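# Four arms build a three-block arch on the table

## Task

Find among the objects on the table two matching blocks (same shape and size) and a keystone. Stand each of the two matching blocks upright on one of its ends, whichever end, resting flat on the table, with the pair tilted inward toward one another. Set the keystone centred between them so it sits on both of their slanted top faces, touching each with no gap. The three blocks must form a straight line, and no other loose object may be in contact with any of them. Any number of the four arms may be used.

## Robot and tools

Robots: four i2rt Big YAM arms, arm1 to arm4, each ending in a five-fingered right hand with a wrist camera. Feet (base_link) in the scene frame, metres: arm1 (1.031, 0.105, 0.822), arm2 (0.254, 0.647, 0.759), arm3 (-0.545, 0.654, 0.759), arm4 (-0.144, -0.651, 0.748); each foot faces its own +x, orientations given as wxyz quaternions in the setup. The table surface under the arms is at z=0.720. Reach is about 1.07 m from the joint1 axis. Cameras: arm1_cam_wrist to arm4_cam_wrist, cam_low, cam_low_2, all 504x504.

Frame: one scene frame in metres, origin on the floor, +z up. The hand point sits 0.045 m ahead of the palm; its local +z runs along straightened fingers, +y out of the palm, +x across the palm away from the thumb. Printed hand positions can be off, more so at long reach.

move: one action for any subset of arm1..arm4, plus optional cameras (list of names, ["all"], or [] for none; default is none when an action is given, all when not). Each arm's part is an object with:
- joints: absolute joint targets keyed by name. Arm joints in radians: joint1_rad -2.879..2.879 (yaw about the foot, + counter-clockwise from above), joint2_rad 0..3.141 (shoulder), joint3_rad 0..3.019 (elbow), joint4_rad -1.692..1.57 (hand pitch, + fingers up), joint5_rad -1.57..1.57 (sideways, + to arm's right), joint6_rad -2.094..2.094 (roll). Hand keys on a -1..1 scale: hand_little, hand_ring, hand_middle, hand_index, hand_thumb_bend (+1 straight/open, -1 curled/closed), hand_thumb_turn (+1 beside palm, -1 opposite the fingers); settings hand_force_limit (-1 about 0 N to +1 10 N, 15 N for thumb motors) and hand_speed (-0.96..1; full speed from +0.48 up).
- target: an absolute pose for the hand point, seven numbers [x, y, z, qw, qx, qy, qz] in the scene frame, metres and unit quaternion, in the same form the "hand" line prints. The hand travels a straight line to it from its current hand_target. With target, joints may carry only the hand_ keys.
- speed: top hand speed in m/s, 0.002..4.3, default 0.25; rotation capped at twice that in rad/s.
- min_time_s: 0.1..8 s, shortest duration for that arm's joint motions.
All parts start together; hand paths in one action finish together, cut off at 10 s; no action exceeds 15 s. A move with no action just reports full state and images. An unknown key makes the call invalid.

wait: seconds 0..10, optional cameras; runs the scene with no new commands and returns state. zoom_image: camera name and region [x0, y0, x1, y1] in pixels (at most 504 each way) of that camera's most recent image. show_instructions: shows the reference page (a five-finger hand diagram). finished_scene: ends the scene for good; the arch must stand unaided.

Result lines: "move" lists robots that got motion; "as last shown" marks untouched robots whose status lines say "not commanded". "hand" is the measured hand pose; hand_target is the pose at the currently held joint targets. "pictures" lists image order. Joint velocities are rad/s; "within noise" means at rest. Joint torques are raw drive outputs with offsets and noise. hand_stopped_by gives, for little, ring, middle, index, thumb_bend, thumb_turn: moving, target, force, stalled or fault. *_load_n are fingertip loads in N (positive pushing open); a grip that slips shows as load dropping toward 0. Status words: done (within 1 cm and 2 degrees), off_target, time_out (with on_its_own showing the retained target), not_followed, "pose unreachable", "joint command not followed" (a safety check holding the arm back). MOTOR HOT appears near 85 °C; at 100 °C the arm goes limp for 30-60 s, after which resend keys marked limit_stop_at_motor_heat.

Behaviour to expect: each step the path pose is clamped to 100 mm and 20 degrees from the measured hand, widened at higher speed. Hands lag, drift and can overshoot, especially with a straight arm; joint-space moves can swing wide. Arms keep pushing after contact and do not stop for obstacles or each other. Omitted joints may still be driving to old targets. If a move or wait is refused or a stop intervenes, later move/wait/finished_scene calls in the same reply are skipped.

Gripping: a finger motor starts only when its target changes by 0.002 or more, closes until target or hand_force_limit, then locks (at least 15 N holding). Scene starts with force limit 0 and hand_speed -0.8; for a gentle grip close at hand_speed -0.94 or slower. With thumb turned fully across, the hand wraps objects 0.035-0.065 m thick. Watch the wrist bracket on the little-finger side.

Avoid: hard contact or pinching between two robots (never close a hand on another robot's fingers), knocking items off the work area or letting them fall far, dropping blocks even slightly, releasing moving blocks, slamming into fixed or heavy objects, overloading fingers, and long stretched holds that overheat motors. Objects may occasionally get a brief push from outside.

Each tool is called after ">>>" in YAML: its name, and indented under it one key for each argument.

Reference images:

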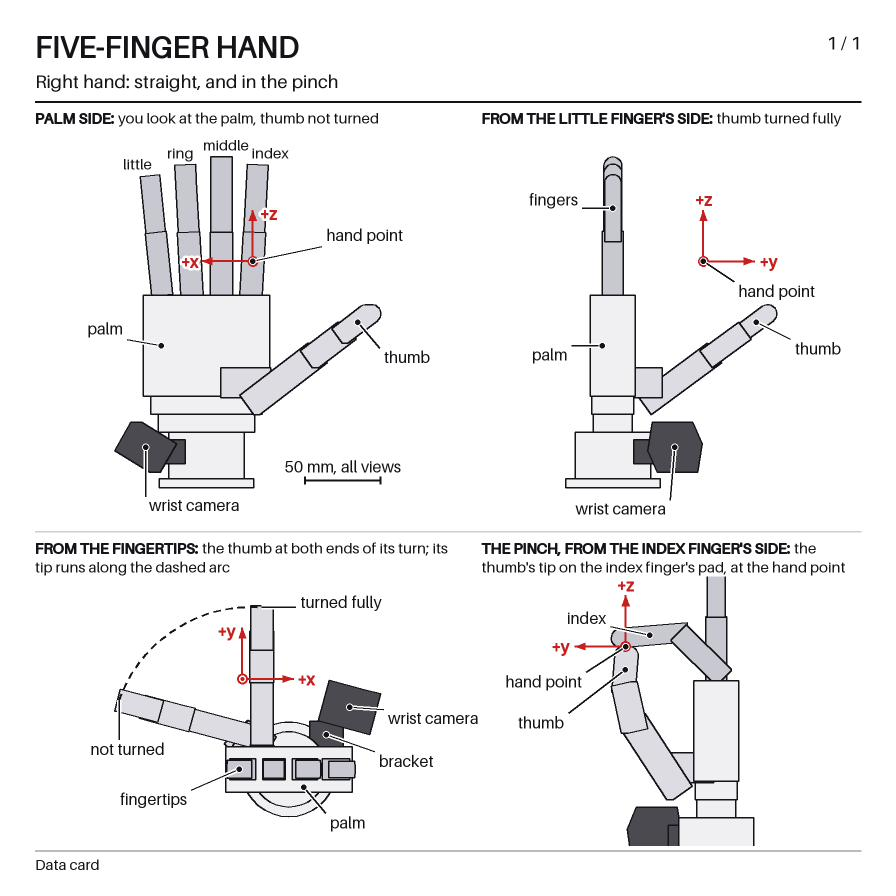

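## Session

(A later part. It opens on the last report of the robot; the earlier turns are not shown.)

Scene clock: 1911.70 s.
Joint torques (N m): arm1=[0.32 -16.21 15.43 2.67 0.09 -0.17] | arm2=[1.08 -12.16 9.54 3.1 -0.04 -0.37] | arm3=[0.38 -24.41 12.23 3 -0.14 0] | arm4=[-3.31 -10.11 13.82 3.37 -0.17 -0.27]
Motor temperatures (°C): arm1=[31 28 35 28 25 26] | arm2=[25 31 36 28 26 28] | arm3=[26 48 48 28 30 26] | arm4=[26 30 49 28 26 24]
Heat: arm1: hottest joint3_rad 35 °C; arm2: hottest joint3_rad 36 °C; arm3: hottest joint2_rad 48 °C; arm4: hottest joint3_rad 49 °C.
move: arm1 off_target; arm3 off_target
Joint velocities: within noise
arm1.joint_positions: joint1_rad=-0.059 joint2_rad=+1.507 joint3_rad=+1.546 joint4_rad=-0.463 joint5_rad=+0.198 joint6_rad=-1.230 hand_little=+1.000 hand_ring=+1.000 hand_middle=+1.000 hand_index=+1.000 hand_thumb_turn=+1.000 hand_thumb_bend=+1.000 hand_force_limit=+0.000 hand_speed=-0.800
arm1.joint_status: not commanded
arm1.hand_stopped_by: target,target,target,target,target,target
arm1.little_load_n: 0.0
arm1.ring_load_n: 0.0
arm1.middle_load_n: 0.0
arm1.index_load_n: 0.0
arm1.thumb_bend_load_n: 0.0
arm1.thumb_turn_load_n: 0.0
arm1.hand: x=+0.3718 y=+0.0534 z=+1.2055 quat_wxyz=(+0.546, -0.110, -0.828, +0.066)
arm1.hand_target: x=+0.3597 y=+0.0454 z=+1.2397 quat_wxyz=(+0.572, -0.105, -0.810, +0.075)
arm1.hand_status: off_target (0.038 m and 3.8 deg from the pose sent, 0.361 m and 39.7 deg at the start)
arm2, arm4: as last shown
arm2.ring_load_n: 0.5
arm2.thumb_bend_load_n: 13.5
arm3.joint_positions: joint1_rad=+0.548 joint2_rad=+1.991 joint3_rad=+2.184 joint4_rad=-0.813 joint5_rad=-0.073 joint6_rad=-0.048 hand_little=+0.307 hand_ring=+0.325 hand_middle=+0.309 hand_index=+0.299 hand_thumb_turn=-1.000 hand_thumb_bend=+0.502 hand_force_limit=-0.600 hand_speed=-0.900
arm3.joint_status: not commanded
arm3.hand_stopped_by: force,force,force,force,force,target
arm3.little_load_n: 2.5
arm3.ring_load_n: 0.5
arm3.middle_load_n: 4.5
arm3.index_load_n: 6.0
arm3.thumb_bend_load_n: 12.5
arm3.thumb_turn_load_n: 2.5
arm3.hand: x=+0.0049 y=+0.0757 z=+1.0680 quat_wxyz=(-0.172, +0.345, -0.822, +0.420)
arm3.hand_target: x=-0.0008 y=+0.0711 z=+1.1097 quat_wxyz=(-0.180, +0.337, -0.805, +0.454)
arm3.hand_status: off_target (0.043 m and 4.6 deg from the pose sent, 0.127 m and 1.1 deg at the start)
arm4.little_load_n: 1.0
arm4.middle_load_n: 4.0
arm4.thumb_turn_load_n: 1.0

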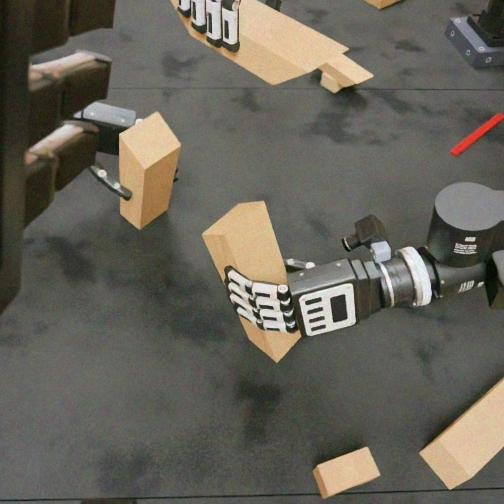

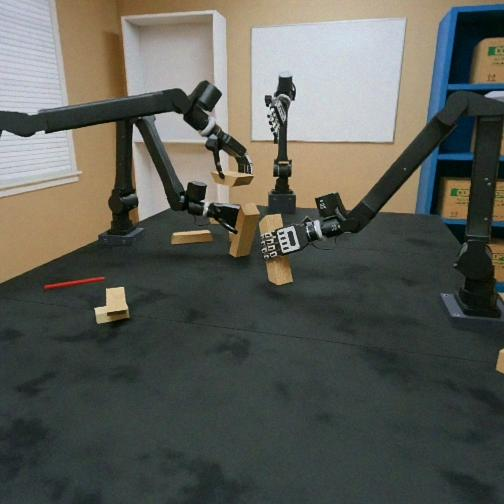

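>>> move:
  arm2: {"target": [0.156, 0.068, 0.905, 0.379, 0.525, -0.526, 0.552], "speed": 0.06}
  cameras: ["arm1_cam_wrist"]

>>> zoom_image:
  camera: "arm1_cam_wrist"
  region: [80, 90, 330, 390]

Scene clock: 1994.57 s.
Joint torques (N m): arm1=[0.26 -16.21 15.45 2.67 0.09 -0.17] | arm2=[0.97 -15.74 10.99 2.66 -0.08 -0.18] | arm3=[0.5 -24.53 12.25 2.97 -0.14 0] | arm4=[-3.43 -10.11 13.82 3.37 -0.17 -0.27]
Motor temperatures (°C): arm1=[31 30 44 28 25 26] | arm2=[25 31 36 28 26 28] | arm3=[26 49 44 28 29 26] | arm4=[26 30 49 28 26 24]
Heat: arm1: hottest joint3_rad 44 °C; arm2: hottest joint3_rad 36 °C; arm3: hottest joint2_rad 49 °C; arm4: hottest joint3_rad 49 °C.
move: arm2 off_target
Joint velocities: within noise
arm1, arm3, arm4: as last shown
arm1.little_load_n: 0.5
arm2.joint_positions: joint1_rad=-0.319 joint2_rad=+1.555 joint3_rad=+0.600 joint4_rad=+0.756 joint5_rad=-0.385 joint6_rad=-1.408 hand_little=+0.297 hand_ring=+0.317 hand_middle=+0.308 hand_index=+0.308 hand_thumb_turn=-1.000 hand_thumb_bend=+0.529 hand_force_limit=-0.500 hand_speed=-0.900
arm2.joint_status: not commanded
arm2.hand_stopped_by: force,force,force,force,force,target
arm2.little_load_n: 1.0
arm2.ring_load_n: 0.0
arm2.middle_load_n: 4.5
arm2.index_load_n: 7.0
arm2.thumb_bend_load_n: 13.0
arm2.thumb_turn_load_n: 2.0
arm2.hand: x=+0.1640 y=+0.0874 z=+0.8570 quat_wxyz=(+0.343, +0.534, -0.559, +0.533)
arm2.hand_target: x=+0.1565 y=+0.0704 z=+0.9050 quat_wxyz=(+0.379, +0.525, -0.526, +0.552)
arm2.hand_status: off_target (0.052 m and 6.1 deg from the pose sent, 0.086 m and 4.7 deg at the start)
arm3.little_load_n: 2.0
arm3.thumb_bend_load_n: 12.0
arm4.little_load_n: 1.5
arm4.ring_load_n: 2.0
arm4.thumb_turn_load_n: 1.5

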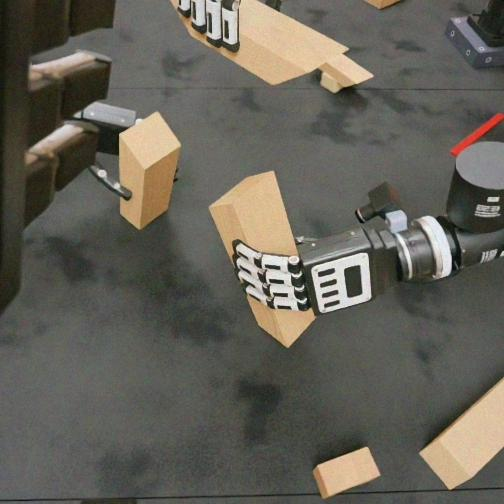

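Scaled by 1.680 from the camera's image (finer frame: 720x720).

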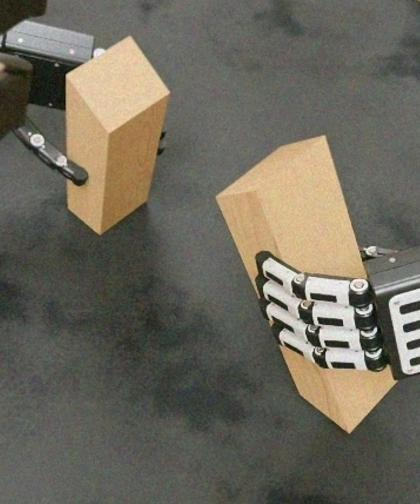

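>>> move:
  arm2: {"target": [0.156, 0.070, 0.845, 0.379, 0.525, -0.526, 0.552], "speed": 0.05}
  cameras: ["arm1_cam_wrist", "cam_low_2"]

>>> zoom_image:
  camera: "arm1_cam_wrist"
  region: [190, 160, 330, 350]

>>> zoom_image:
  camera: "cam_low_2"
  region: [195, 195, 335, 295]

Scene clock: 2002.83 s.
Joint torques (N m): arm1=[0.32 -16.15 15.45 2.67 0.09 -0.17] | arm2=[0.67 -13.68 7.06 3.86 -0.02 -0.19] | arm3=[0.15 -24.47 12.23 3.02 -0.13 0.01] | arm4=[-3.31 -10.17 13.83 3.37 -0.16 -0.28]
Motor temperatures (°C): arm1=[31 30 45 28 25 26] | arm2=[25 32 36 28 26 28] | arm3=[26 49 44 28 29 26] | arm4=[26 30 49 28 26 24]
Heat: arm1: hottest joint3_rad 45 °C; arm2: hottest joint3_rad 36 °C; arm3: hottest joint2_rad 49 °C; arm4: hottest joint3_rad 49 °C.
move: arm2 off_target
Joint velocities: within noise
arm1, arm3, arm4: as last shown
arm1.little_load_n: 0.0
arm2.joint_positions: joint1_rad=-0.319 joint2_rad=+1.704 joint3_rad=+0.598 joint4_rad=+0.939 joint5_rad=-0.386 joint6_rad=-1.408 hand_little=+0.298 hand_ring=+0.317 hand_middle=+0.308 hand_index=+0.308 hand_thumb_turn=-1.000 hand_thumb_bend=+0.529 hand_force_limit=-0.500 hand_speed=-0.900
arm2.joint_status: not commanded
arm2.hand_stopped_by: force,force,force,force,force,target
arm2.little_load_n: 1.0
arm2.ring_load_n: 0.0
arm2.middle_load_n: 4.5
arm2.index_load_n: 7.0
arm2.thumb_bend_load_n: 13.0
arm2.thumb_turn_load_n: 2.0
arm2.hand: x=+0.1621 y=+0.0792 z=+0.8220 quat_wxyz=(+0.353, +0.531, -0.549, +0.541)
arm2.hand_target: x=+0.1561 y=+0.0707 z=+0.8449 quat_wxyz=(+0.379, +0.525, -0.526, +0.551)
arm2.hand_status: off_target (0.025 m and 4.3 deg from the pose sent, 0.023 m and 6.1 deg at the start)
arm3.thumb_bend_load_n: 12.5
arm4.little_load_n: 1.0
arm4.ring_load_n: 1.5
arm4.middle_load_n: 4.5
arm4.index_load_n: 6.5

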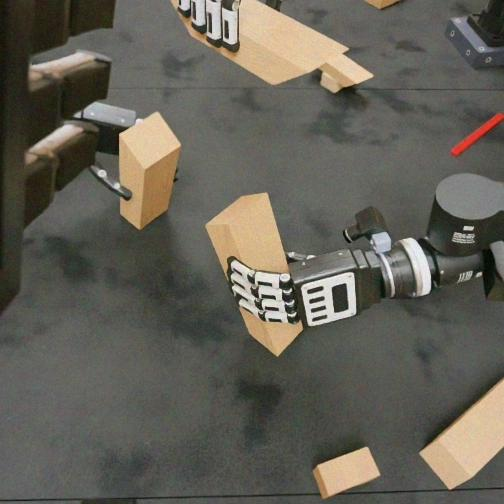

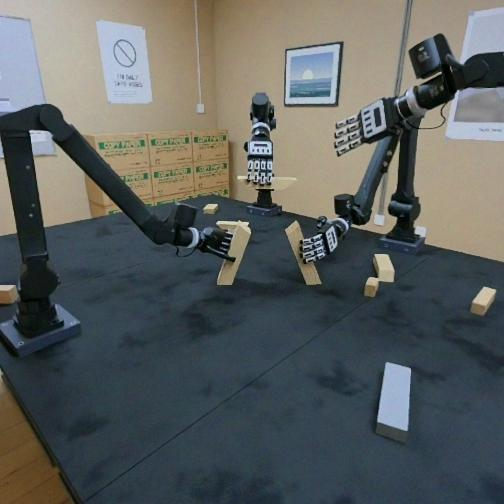

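Scaled by 2.653 from the camera's image (finer frame: 720x720).

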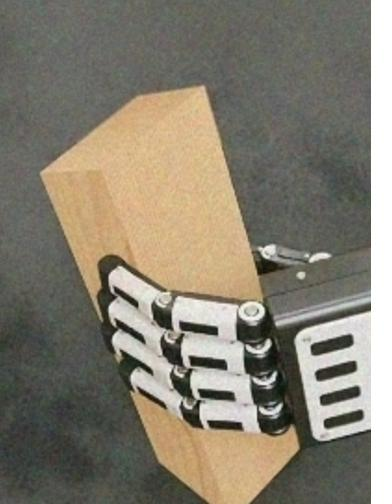

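Scaled by 3.600 from the camera's image (finer frame: 720x720).

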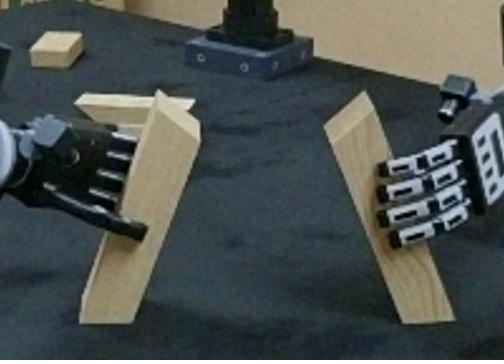

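>>> move:
  arm2: {"target": [0.152, 0.074, 0.905, 0.379, 0.525, -0.526, 0.552], "speed": 0.06}

>>> move:
  arm2: {"target": [0.152, 0.078, 0.849, 0.379, 0.525, -0.526, 0.552], "speed": 0.05}
  cameras: ["arm1_cam_wrist", "cam_low_2", "cam_low"]

>>> zoom_image:
  camera: "arm1_cam_wrist"
  region: [190, 160, 330, 350]

>>> zoom_image:
  camera: "cam_low_2"
  region: [195, 195, 335, 295]

>>> zoom_image:
  camera: "cam_low"
  region: [220, 190, 310, 290]

Scene clock: 2021.20 s.
Joint torques (N m): arm1=[0.32 -16.21 15.45 2.66 0.09 -0.17] | arm2=[0.26 -16.56 10.35 2.81 -0.07 -0.24] | arm3=[0.44 -24.53 12.25 2.99 -0.14 0] | arm4=[-3.37 -10.17 13.85 3.36 -0.17 -0.28]
Motor temperatures (°C): arm1=[31 30 45 28 25 26] | arm2=[25 32 35 28 26 28] | arm3=[26 49 43 28 29 26] | arm4=[26 30 49 28 26 24]
Heat: arm1: hottest joint3_rad 45 °C; arm2: hottest joint3_rad 35 °C; arm3: hottest joint2_rad 49 °C; arm4: hottest joint3_rad 49 °C.
move: arm2 off_target
Joint velocities: within noise
arm1, arm3, arm4: as last shown
arm1.middle_load_n: 0.5
arm2.joint_positions: joint1_rad=-0.331 joint2_rad=+1.546 joint3_rad=+0.598 joint4_rad=+0.759 joint5_rad=-0.398 joint6_rad=-1.408 hand_little=+0.298 hand_ring=+0.317 hand_middle=+0.308 hand_index=+0.308 hand_thumb_turn=-1.000 hand_thumb_bend=+0.529 hand_force_limit=-0.500 hand_speed=-0.900
arm2.joint_status: not commanded
arm2.hand_stopped_by: force,force,force,force,force,target
arm2.little_load_n: 1.0
arm2.ring_load_n: 0.0
arm2.middle_load_n: 4.5
arm2.index_load_n: 7.0
arm2.thumb_bend_load_n: 13.0
arm2.thumb_turn_load_n: 2.0
arm2.hand: x=+0.1597 y=+0.0889 z=+0.8614 quat_wxyz=(+0.345, +0.532, -0.557, +0.536)
arm2.hand_target: x=+0.1524 y=+0.0757 z=+0.9048 quat_wxyz=(+0.379, +0.525, -0.526, +0.551)
arm2.hand_status: off_target (0.047 m and 5.6 deg from the pose sent, 0.084 m and 4.3 deg at the start)
arm4.middle_load_n: 4.0
arm4.index_load_n: 6.0
pictures: none

Scene clock: 2022.87 s.
Joint torques (N m): arm1=[0.26 -16.15 15.45 2.66 0.09 -0.17] | arm2=[0.44 -14.33 7.13 4.03 -0.04 -0.22] | arm3=[0.26 -24.76 12.26 2.96 -0.14 0.01] | arm4=[-3.43 -10.11 13.82 3.36 -0.16 -0.27]
Motor temperatures (°C): arm1=[31 30 45 28 25 26] | arm2=[25 32 35 28 26 28] | arm3=[26 49 43 28 29 26] | arm4=[26 30 49 28 26 24]
Heat: arm1: hottest joint3_rad 45 °C; arm2: hottest joint3_rad 35 °C; arm3: hottest joint2_rad 49 °C; arm4: hottest joint3_rad 49 °C.
move: arm2 off_target
Joint velocities: within noise
arm1, arm3, arm4: as last shown
arm1.middle_load_n: 0.0
arm2.joint_positions: joint1_rad=-0.332 joint2_rad=+1.683 joint3_rad=+0.577 joint4_rad=+0.930 joint5_rad=-0.400 joint6_rad=-1.408 hand_little=+0.298 hand_ring=+0.317 hand_middle=+0.308 hand_index=+0.308 hand_thumb_turn=-1.000 hand_thumb_bend=+0.529 hand_force_limit=-0.500 hand_speed=-0.900
arm2.joint_status: not commanded
arm2.hand_stopped_by: force,force,force,force,force,target
arm2.little_load_n: 1.0
arm2.ring_load_n: 0.0
arm2.middle_load_n: 4.5
arm2.index_load_n: 7.0
arm2.thumb_bend_load_n: 13.0
arm2.thumb_turn_load_n: 2.5
arm2.hand: x=+0.1591 y=+0.0882 z=+0.8225 quat_wxyz=(+0.349, +0.531, -0.552, +0.540)
arm2.hand_target: x=+0.1523 y=+0.0789 z=+0.8488 quat_wxyz=(+0.379, +0.525, -0.526, +0.551)
arm2.hand_status: off_target (0.029 m and 4.8 deg from the pose sent, 0.018 m and 5.6 deg at the start)
arm4.little_load_n: 1.5
arm4.index_load_n: 6.5
pictures: arm1_cam_wrist, cam_low, cam_low_2

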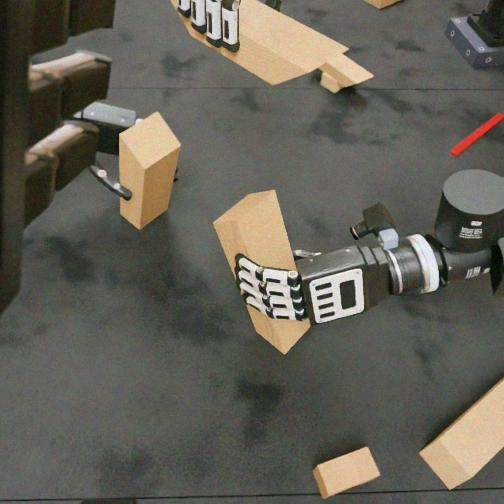

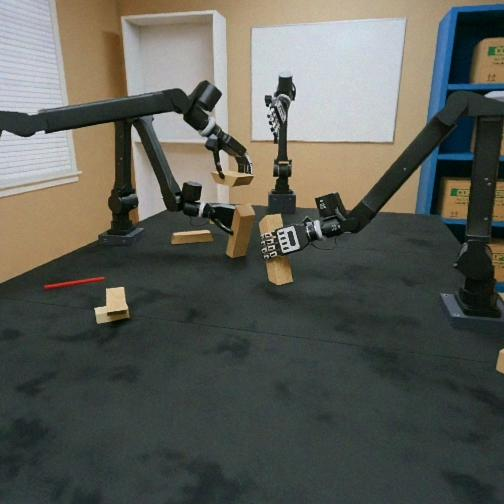

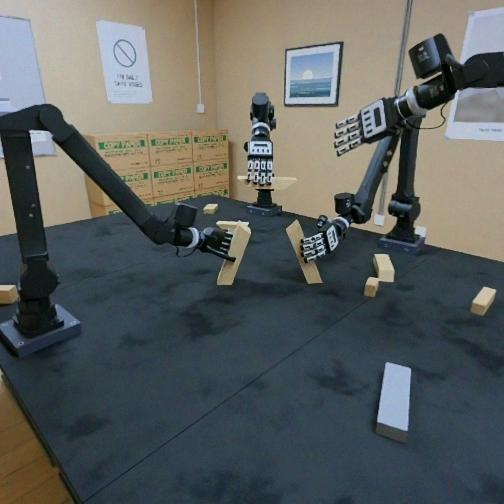

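Scaled by 2.653 from the camera's image (finer frame: 720x720).

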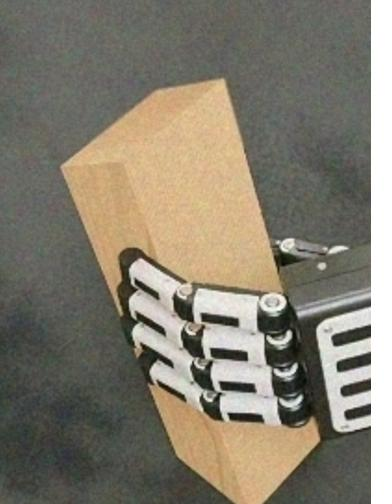

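Scaled by 3.600 from the camera's image (finer frame: 720x720).

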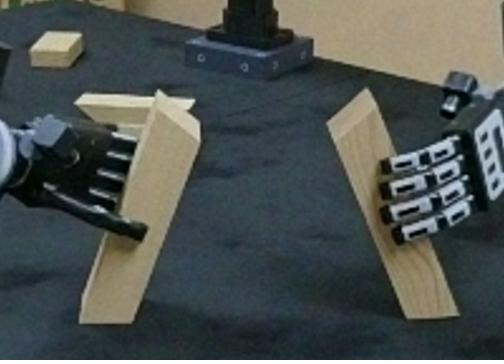

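Scaled by 5.040 from the camera's image (finer frame: 720x720).

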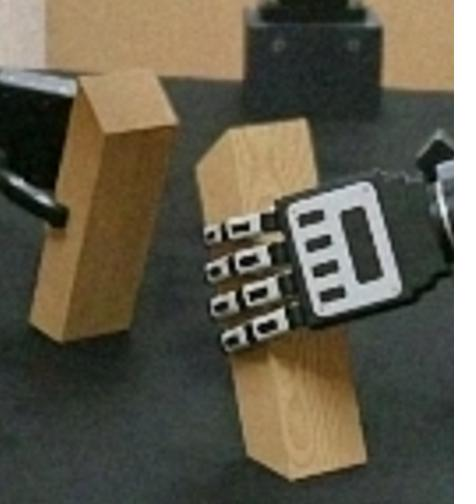

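>>> move:
  arm3: {"target": [0.082, 0.017, 1.09, 0.1808, -0.3374, 0.8045, -0.4544], "speed": 0.06}
  cameras: ["cam_low", "cam_low_2", "arm1_cam_wrist"]

Scene clock: 2088.33 s.
Joint torques (N m): arm1=[0.32 -16.21 15.45 2.67 0.09 -0.17] | arm2=[0.73 -14.45 7.12 3.86 -0.07 -0.23] | arm3=[2.02 -26.64 16.68 2 0.04 0.27] | arm4=[-3.31 -10.17 13.81 3.37 -0.16 -0.28]
Motor temperatures (°C): arm1=[31 31 46 28 25 26] | arm2=[25 31 34 28 26 28] | arm3=[26 49 43 28 29 26] | arm4=[26 30 49 28 26 24]
Heat: arm1: hottest joint3_rad 46 °C; arm2: hottest joint3_rad 34 °C; arm3: hottest joint2_rad 49 °C; arm4: hottest joint3_rad 49 °C.
move: arm3 off_target
Joint velocities: within noise
arm1, arm2, arm4: as last shown
arm2.thumb_turn_load_n: 2.0
arm3.joint_positions: joint1_rad=+0.564 joint2_rad=+2.424 joint3_rad=+2.860 joint4_rad=-1.030 joint5_rad=-0.043 joint6_rad=-0.046 hand_little=+0.307 hand_ring=+0.325 hand_middle=+0.309 hand_index=+0.299 hand_thumb_turn=-1.000 hand_thumb_bend=+0.502 hand_force_limit=-0.600 hand_speed=-0.900
arm3.joint_status: not commanded
arm3.hand_stopped_by: force,force,force,force,force,target
arm3.little_load_n: 2.0
arm3.ring_load_n: 0.5
arm3.middle_load_n: 4.5
arm3.index_load_n: 6.0
arm3.thumb_bend_load_n: 12.0
arm3.thumb_turn_load_n: 2.5
arm3.hand: x=+0.0695 y=+0.0123 z=+1.0398 quat_wxyz=(-0.167, +0.342, -0.816, +0.435)
arm3.hand_target: x=+0.0788 y=+0.0200 z=+1.0891 quat_wxyz=(-0.186, +0.332, -0.797, +0.468)
arm3.hand_status: off_target (0.052 m and 3.1 deg from the pose sent, 0.099 m and 4.6 deg at the start; a joint's target at an end of its range on 24 of 81 steps)
arm4.little_load_n: 1.0
arm4.middle_load_n: 4.5
arm4.index_load_n: 6.0
arm4.thumb_turn_load_n: 1.0
pictures: arm1_cam_wrist, cam_low, cam_low_2

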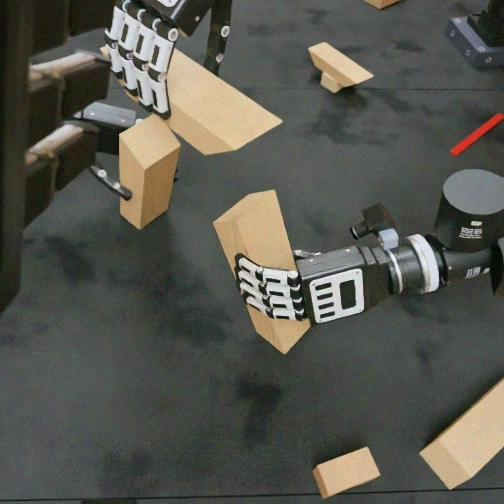

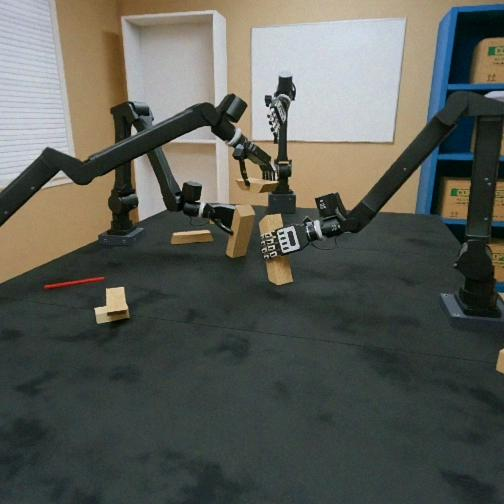

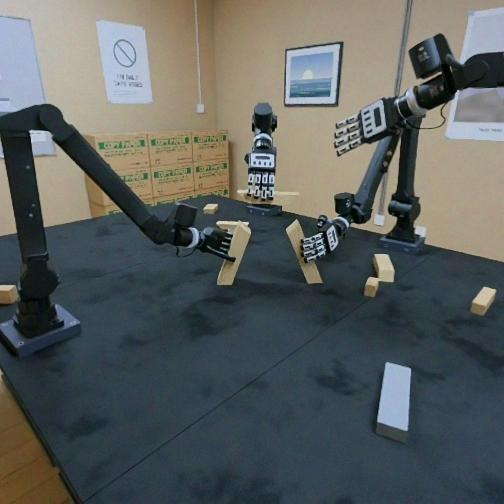

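>>> zoom_image:
  camera: "cam_low"
  region: [200, 150, 330, 280]

>>> zoom_image:
  camera: "cam_low_2"
  region: [190, 150, 340, 300]

>>> zoom_image:
  camera: "arm1_cam_wrist"
  region: [80, 0, 340, 260]

Scaled by 3.877 from the camera's image (finer frame: 720x720).

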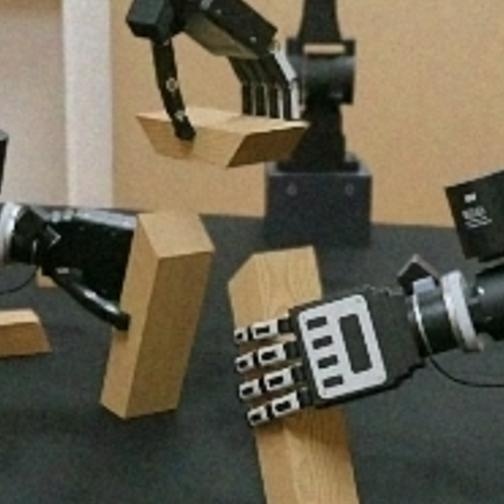

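Scaled by 3.360 from the camera's image (finer frame: 720x720).

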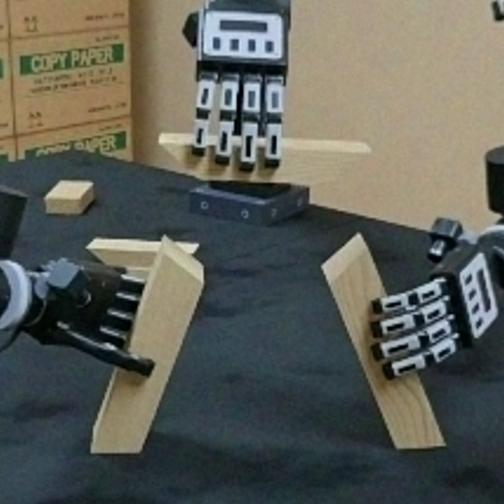

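Scaled by 1.938 from the camera's image (finer frame: 720x720).

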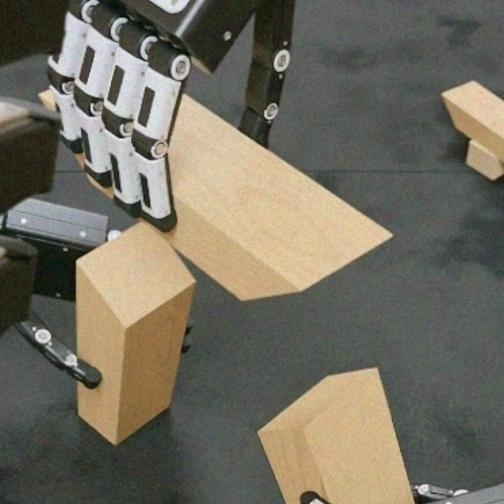

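>>> zoom_image:
  camera: "cam_low_2"
  region: [230, 185, 310, 265]

>>> zoom_image:
  camera: "cam_low"
  region: [225, 165, 295, 235]

Scaled by 6.300 from the camera's image (finer frame: 720x720).

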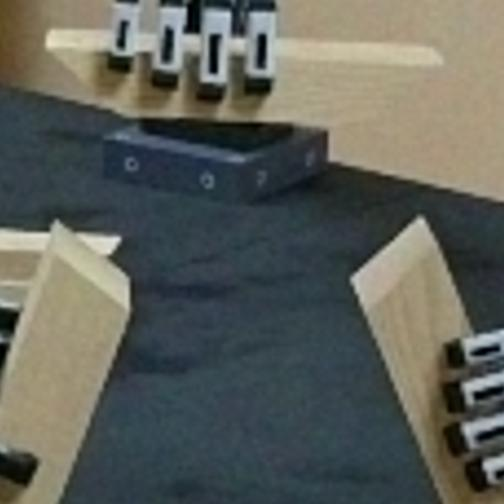

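Scaled by 7.200 from the camera's image (finer frame: 720x720).

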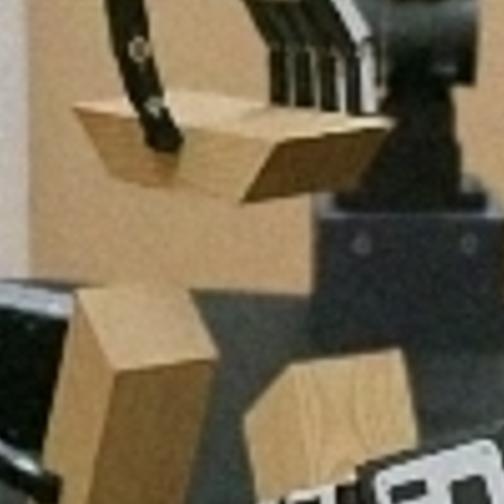

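>>> move:
  arm3: {"target": [0.081, 0.018, 1.04, 0.2018, -0.3256, 0.8093, -0.4455], "speed": 0.04}
  cameras: ["cam_low", "cam_low_2", "arm1_cam_wrist", "arm3_cam_wrist"]

>>> zoom_image:
  camera: "cam_low_2"
  region: [230, 185, 310, 265]

>>> zoom_image:
  camera: "cam_low"
  region: [225, 165, 295, 235]

>>> zoom_image:
  camera: "arm1_cam_wrist"
  region: [80, 0, 340, 260]

Scene clock: 2132.50 s.
Joint torques (N m): arm1=[0.26 -16.15 15.45 2.66 0.09 -0.17] | arm2=[0.91 -14.33 7.12 3.92 -0.07 -0.21] | arm3=[1.26 -29.98 12.23 2.92 -0.15 0.25] | arm4=[-3.31 -10.05 13.82 3.34 -0.17 -0.28]
Motor temperatures (°C): arm1=[31 31 47 28 25 26] | arm2=[25 31 34 28 26 28] | arm3=[26 46 44 28 29 26] | arm4=[26 30 49 28 26 24]
Heat: arm1: hottest joint3_rad 47 °C; arm2: hottest joint3_rad 34 °C; arm3: hottest joint2_rad 46 °C; arm4: hottest joint3_rad 49 °C.
move: arm3 off_target
Joint velocities: within noise
arm1, arm2, arm4: as last shown
arm3.joint_positions: joint1_rad=+0.564 joint2_rad=+2.344 joint3_rad=+2.566 joint4_rad=-0.857 joint5_rad=-0.078 joint6_rad=-0.013 hand_little=+0.307 hand_ring=+0.325 hand_middle=+0.309 hand_index=+0.299 hand_thumb_turn=-1.000 hand_thumb_bend=+0.502 hand_force_limit=-0.600 hand_speed=-0.900
arm3.joint_status: not commanded
arm3.hand_stopped_by: force,force,force,force,force,target
arm3.little_load_n: 2.0
arm3.ring_load_n: 0.5
arm3.middle_load_n: 4.5
arm3.index_load_n: 6.5
arm3.thumb_bend_load_n: 12.5
arm3.thumb_turn_load_n: 2.5
arm3.hand: x=+0.0754 y=+0.0177 z=+0.9819 quat_wxyz=(-0.182, +0.339, -0.828, +0.408)
arm3.hand_target: x=+0.0792 y=+0.0197 z=+1.0396 quat_wxyz=(-0.202, +0.326, -0.809, +0.445)
arm3.hand_status: off_target (0.058 m and 5.5 deg from the pose sent, 0.013 m and 4.7 deg at the start)
arm4.little_load_n: 1.5
arm4.middle_load_n: 4.0
arm4.thumb_turn_load_n: 1.5
pictures: arm1_cam_wrist, arm3_cam_wrist, cam_low, cam_low_2

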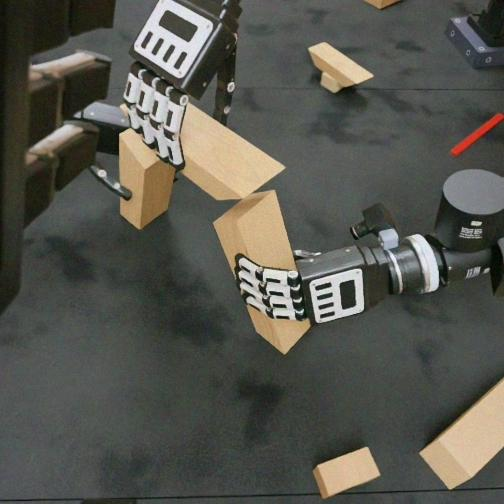

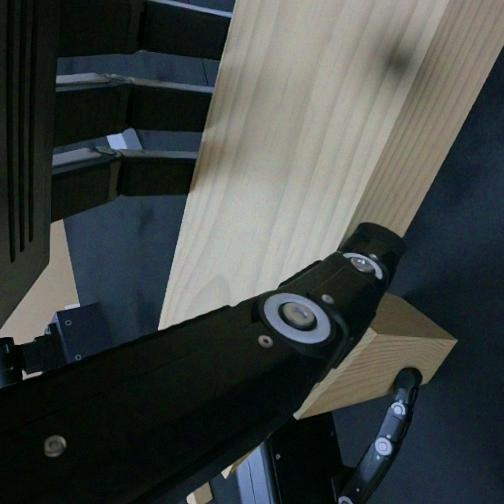

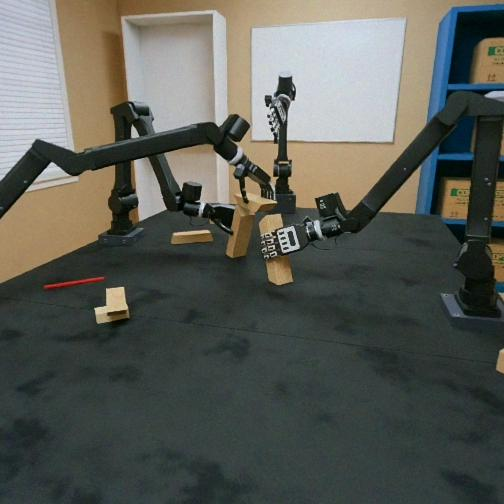

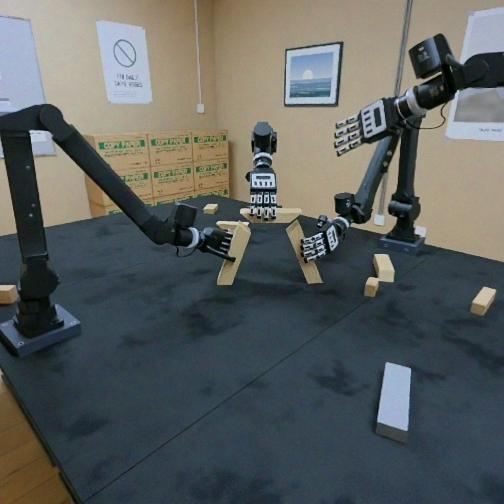

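Scaled by 6.300 from the camera's image (finer frame: 720x720).

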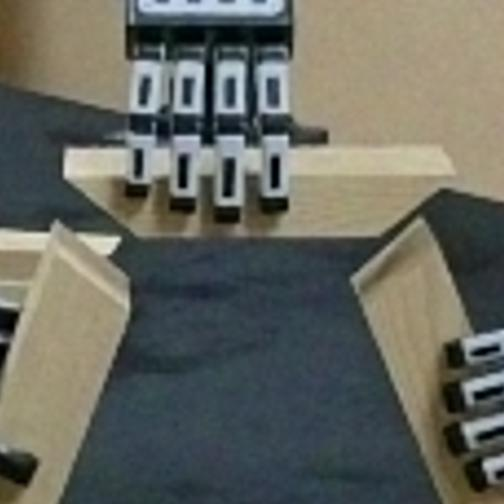

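Scaled by 7.200 from the camera's image (finer frame: 720x720).

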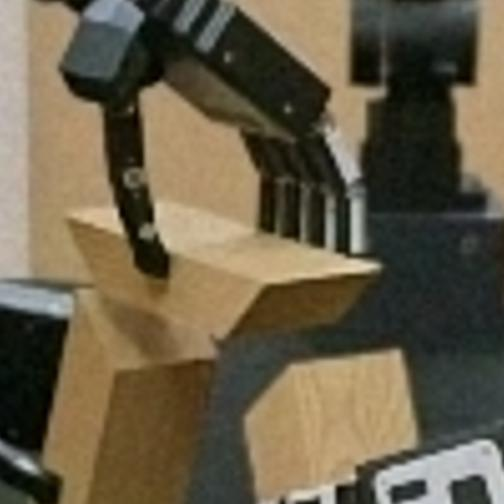

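Scaled by 1.938 from the camera's image (finer frame: 720x720).

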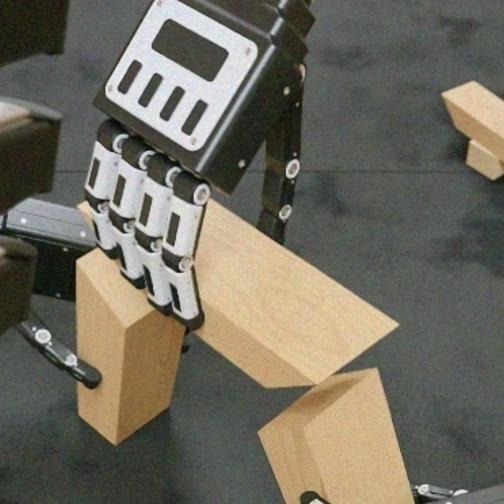

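>>> move:
  arm3: {"target": [0.0735, 0.0095, 1.025, 0.2018, -0.3256, 0.8093, -0.4455], "speed": 0.03}
  cameras: ["cam_low", "cam_low_2", "arm1_cam_wrist"]

>>> zoom_image:
  camera: "cam_low_2"
  region: [230, 185, 310, 265]

>>> zoom_image:
  camera: "cam_low"
  region: [225, 165, 295, 235]

>>> zoom_image:
  camera: "arm1_cam_wrist"
  region: [100, 70, 320, 290]

Scene clock: 2155.50 s.
Joint torques (N m): arm1=[0.26 -16.21 15.45 2.66 0.09 -0.17] | arm2=[1.08 -14.21 7.12 4.1 -0.06 -0.21] | arm3=[0.38 -29.8 12.23 2.93 -0.15 0.16] | arm4=[-3.37 -10.11 13.82 3.36 -0.17 -0.28]
Motor temperatures (°C): arm1=[31 31 47 28 25 26] | arm2=[25 31 34 28 26 28] | arm3=[26 48 45 28 29 26] | arm4=[26 31 49 28 26 24]
Heat: arm1: hottest joint3_rad 47 °C; arm2: hottest joint3_rad 34 °C; arm3: hottest joint2_rad 48 °C; arm4: hottest joint3_rad 49 °C.
move: arm3 off_target
Joint velocities: within noise
arm1, arm2: as last shown
arm3.joint_positions: joint1_rad=+0.564 joint2_rad=+2.330 joint3_rad=+2.500 joint4_rad=-0.805 joint5_rad=-0.089 joint6_rad=-0.012 hand_little=+0.307 hand_ring=+0.325 hand_middle=+0.309 hand_index=+0.299 hand_thumb_turn=-1.000 hand_thumb_bend=+0.502 hand_force_limit=-0.600 hand_speed=-0.900
arm3.joint_status: not commanded
arm3.hand_stopped_by: force,force,force,force,force,target
arm3.little_load_n: 2.5
arm3.ring_load_n: 0.5
arm3.middle_load_n: 4.5
arm3.index_load_n: 6.0
arm3.thumb_bend_load_n: 12.0
arm3.thumb_turn_load_n: 2.0
arm3.hand: x=+0.0770 y=+0.0188 z=+0.9672 quat_wxyz=(-0.187, +0.341, -0.827, +0.407)
arm3.hand_target: x=+0.0720 y=+0.0113 z=+1.0248 quat_wxyz=(-0.202, +0.326, -0.809, +0.445)
arm3.hand_status: off_target (0.059 m and 5.4 deg from the pose sent, 0.044 m and 5.5 deg at the start)
arm4.joint_positions: joint1_rad=-0.270 joint2_rad=+1.618 joint3_rad=+0.700 joint4_rad=+0.588 joint5_rad=-0.292 joint6_rad=-1.315 hand_little=+0.309 hand_ring=+0.337 hand_middle=+0.347 hand_index=+0.338 hand_thumb_turn=-1.000 hand_thumb_bend=+0.463 hand_force_limit=-0.600 hand_speed=-0.900
arm4.joint_status: not commanded
arm4.hand_stopped_by: force,force,force,force,force,target
arm4.little_load_n: 1.0
arm4.ring_load_n: 1.5
arm4.middle_load_n: 4.0
arm4.index_load_n: 6.0
arm4.thumb_bend_load_n: 11.5
arm4.thumb_turn_load_n: 1.5
arm4.hand: x=-0.0141 y=-0.0806 z=+0.8177 quat_wxyz=(-0.493, +0.648, +0.486, +0.318)
arm4.hand_target: x=+0.0010 y=-0.0515 z=+0.8615 quat_wxyz=(-0.516, +0.616, +0.476, +0.357)
arm4.hand_status: not commanded
pictures: arm1_cam_wrist, cam_low, cam_low_2

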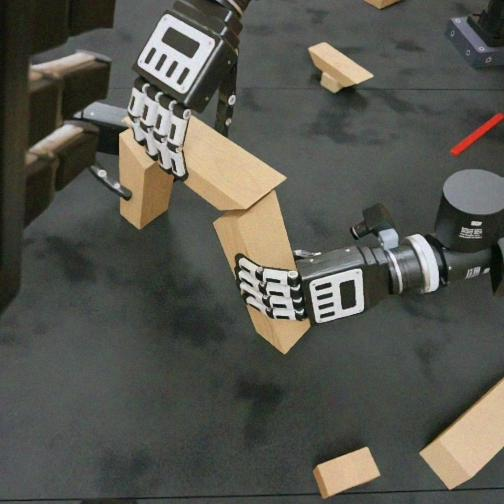

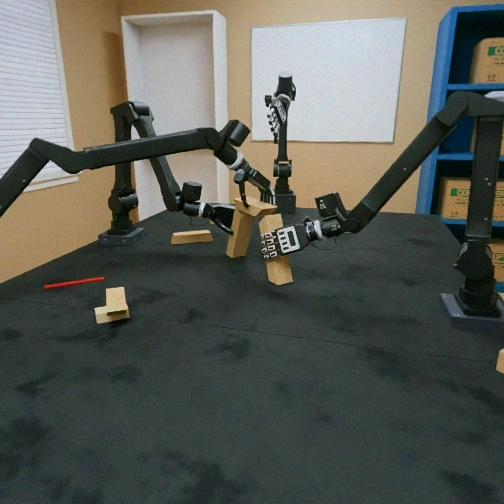

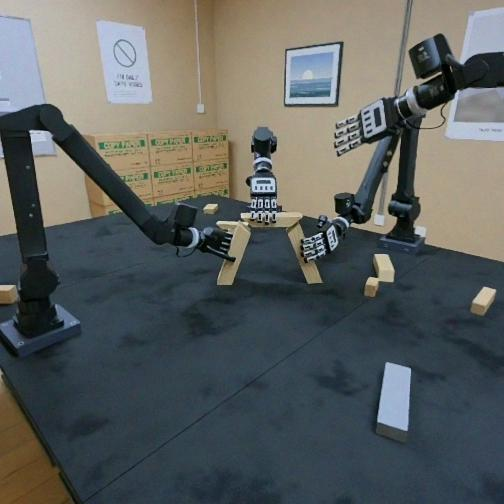

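Scaled by 6.300 from the camera's image (finer frame: 720x720).

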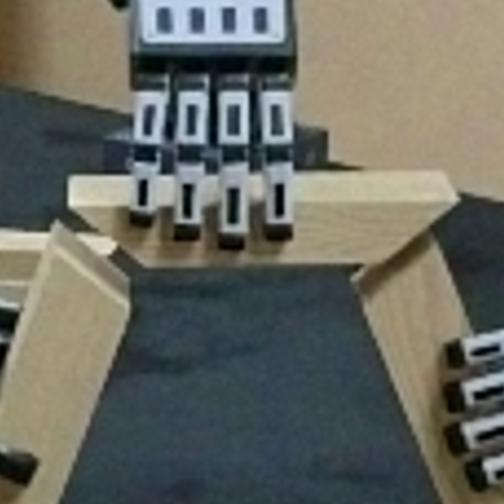

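Scaled by 7.200 from the camera's image (finer frame: 720x720).

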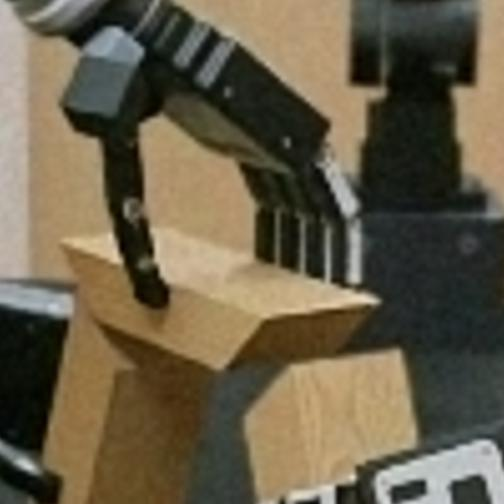

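Scaled by 2.291 from the camera's image (finer frame: 720x720).

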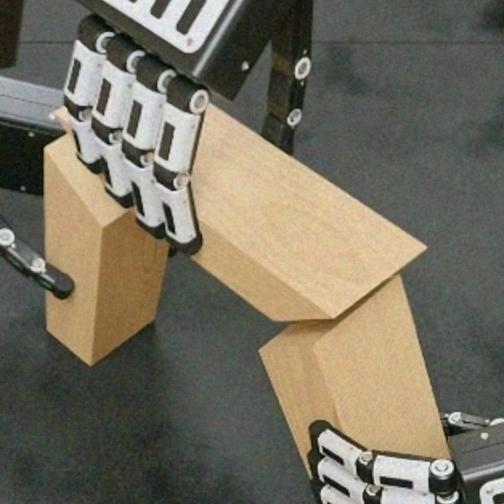

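>>> move:
  arm3: {"target": [0.061, -0.003, 1.045, 0.2018, -0.3256, 0.8093, -0.4455], "speed": 0.04}

Scene clock: 2168.97 s.
Joint torques (N m): arm1=[0.32 -16.21 15.45 2.66 0.09 -0.17] | arm2=[1.08 -13.8 7.13 4.04 -0.04 -0.2] | arm3=[0.32 -26.93 17.69 1.83 -0.14 0.06] | arm4=[-3.31 -10.17 13.82 3.36 -0.17 -0.28]
Motor temperatures (°C): arm1=[31 31 47 28 25 26] | arm2=[25 31 34 29 26 28] | arm3=[26 47 44 28 29 26] | arm4=[26 31 49 28 26 24]
Heat: arm1: hottest joint3_rad 47 °C; arm2: hottest joint3_rad 34 °C; arm3: hottest joint2_rad 47 °C; arm4: hottest joint3_rad 49 °C.
move: arm3 off_target
Joint velocities: within noise
arm1.joint_positions: joint1_rad=-0.059 joint2_rad=+1.507 joint3_rad=+1.546 joint4_rad=-0.463 joint5_rad=+0.198 joint6_rad=-1.230 hand_little=+1.000 hand_ring=+1.000 hand_middle=+1.000 hand_index=+1.000 hand_thumb_turn=+1.000 hand_thumb_bend=+1.000 hand_force_limit=+0.000 hand_speed=-0.800
arm1.joint_status: not commanded
arm1.hand_stopped_by: target,target,target,target,target,target
arm1.little_load_n: 0.0
arm1.ring_load_n: 0.0
arm1.middle_load_n: 0.0
arm1.index_load_n: 0.0
arm1.thumb_bend_load_n: 0.0
arm1.thumb_turn_load_n: 0.0
arm1.hand: x=+0.3718 y=+0.0534 z=+1.2055 quat_wxyz=(+0.546, -0.110, -0.828, +0.066)
arm1.hand_target: x=+0.3597 y=+0.0454 z=+1.2397 quat_wxyz=(+0.572, -0.105, -0.810, +0.075)
arm1.hand_status: not commanded
arm2, arm4: as last shown
arm2.thumb_turn_load_n: 2.5
arm3.joint_positions: joint1_rad=+0.539 joint2_rad=+2.326 joint3_rad=+2.541 joint4_rad=-0.853 joint5_rad=-0.109 joint6_rad=-0.012 hand_little=+0.307 hand_ring=+0.325 hand_middle=+0.309 hand_index=+0.299 hand_thumb_turn=-1.000 hand_thumb_bend=+0.502 hand_force_limit=-0.600 hand_speed=-0.900
arm3.joint_status: not commanded
arm3.hand_stopped_by: force,force,force,force,force,target
arm3.little_load_n: 2.0
arm3.ring_load_n: 1.0
arm3.middle_load_n: 4.5
arm3.index_load_n: 6.0
arm3.thumb_bend_load_n: 12.5
arm3.thumb_turn_load_n: 2.5
arm3.hand: x=+0.0607 y=+0.0104 z=+0.9858 quat_wxyz=(-0.190, +0.335, -0.830, +0.405)
arm3.hand_target: x=+0.0582 y=+0.0003 z=+1.0445 quat_wxyz=(-0.202, +0.325, -0.809, +0.446)
arm3.hand_status: off_target (0.061 m and 5.5 deg from the pose sent, 0.083 m and 5.5 deg at the start)
pictures: none

>>> move:
  arm3: {"target": [0.0735, 0.001, 1.03, 0.2018, -0.3256, 0.8093, -0.4455], "speed": 0.03}
  cameras: ["cam_low", "cam_low_2", "arm1_cam_wrist"]

>>> zoom_image:
  camera: "cam_low_2"
  region: [230, 185, 310, 265]

>>> zoom_image:
  camera: "cam_low"
  region: [225, 165, 295, 235]

>>> zoom_image:
  camera: "arm1_cam_wrist"
  region: [100, 70, 320, 290]

Scene clock: 2181.10 s.
Joint torques (N m): arm1=[0.26 -16.21 15.45 2.66 0.09 -0.17] | arm2=[0.97 -14.45 7.23 3.86 -0.06 -0.19] | arm3=[1.26 -26.11 15.97 2.92 0 0.14] | arm4=[-3.37 -10.17 13.82 3.36 -0.16 -0.28]
Motor temperatures (°C): arm1=[31 31 47 28 25 26] | arm2=[25 31 34 29 26 28] | arm3=[26 47 46 28 29 26] | arm4=[26 31 50 28 26 24]
Heat: arm1: hottest joint3_rad 47 °C; arm2: hottest joint3_rad 34 °C; arm3: hottest joint2_rad 47 °C; arm4: hottest joint3_rad 50 °C.
move: arm3 off_target
Joint velocities: within noise
arm1, arm2, arm4: as last shown
arm2.little_load_n: 1.5
arm2.middle_load_n: 4.0
arm2.thumb_turn_load_n: 2.0
arm3.joint_positions: joint1_rad=+0.539 joint2_rad=+2.326 joint3_rad=+2.542 joint4_rad=-0.850 joint5_rad=-0.100 joint6_rad=-0.012 hand_little=+0.307 hand_ring=+0.325 hand_middle=+0.309 hand_index=+0.299 hand_thumb_turn=-1.000 hand_thumb_bend=+0.502 hand_force_limit=-0.600 hand_speed=-0.900
arm3.joint_status: not commanded
arm3.hand_stopped_by: force,force,force,force,force,target
arm3.little_load_n: 2.5
arm3.ring_load_n: 0.5
arm3.middle_load_n: 4.5
arm3.index_load_n: 6.0
arm3.thumb_bend_load_n: 12.0
arm3.thumb_turn_load_n: 2.5
arm3.hand: x=+0.0601 y=+0.0085 z=+0.9862 quat_wxyz=(-0.186, +0.333, -0.830, +0.408)
arm3.hand_target: x=+0.0710 y=+0.0038 z=+1.0301 quat_wxyz=(-0.202, +0.325, -0.809, +0.445)
arm3.hand_status: off_target (0.046 m and 5.3 deg from the pose sent, 0.047 m and 5.5 deg at the start)
arm4.middle_load_n: 4.5
pictures: arm1_cam_wrist, cam_low, cam_low_2

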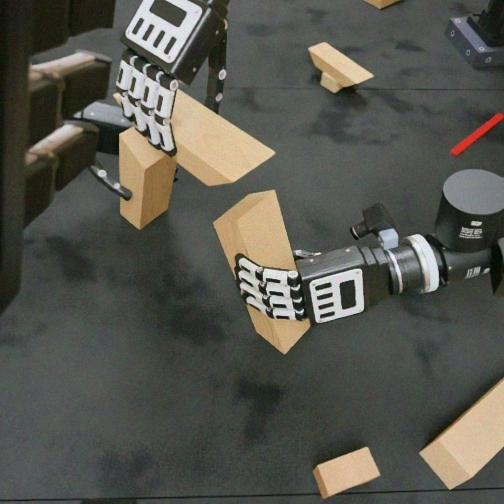

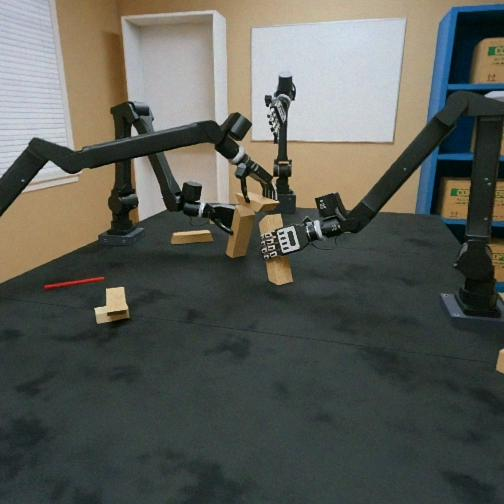

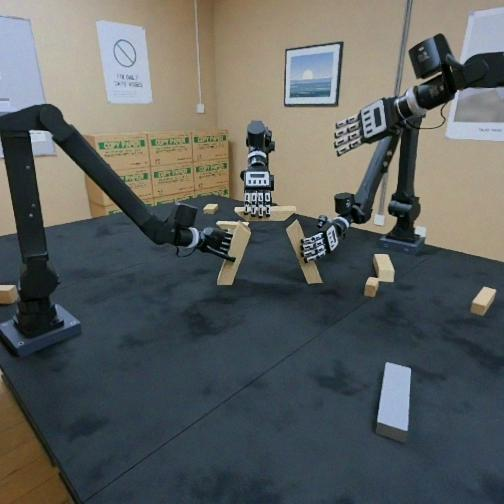

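Scaled by 6.300 from the camera's image (finer frame: 720x720).

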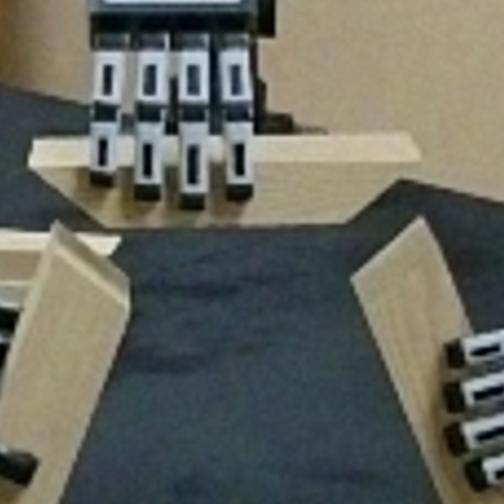

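Scaled by 7.200 from the camera's image (finer frame: 720x720).

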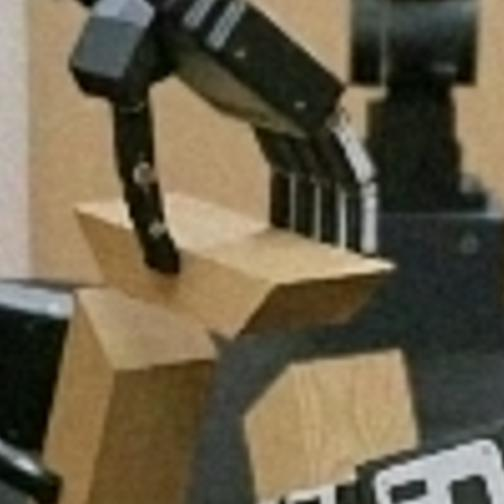

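Scaled by 2.291 from the camera's image (finer frame: 720x720).

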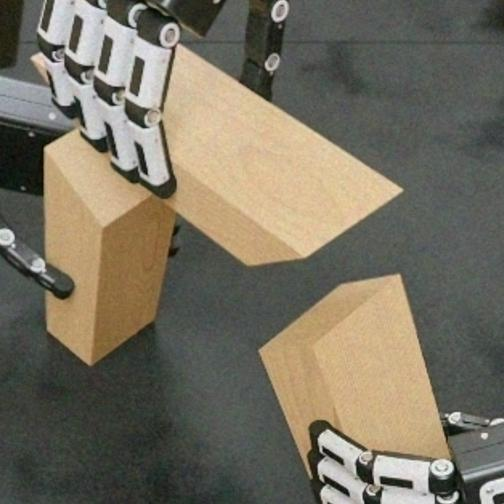

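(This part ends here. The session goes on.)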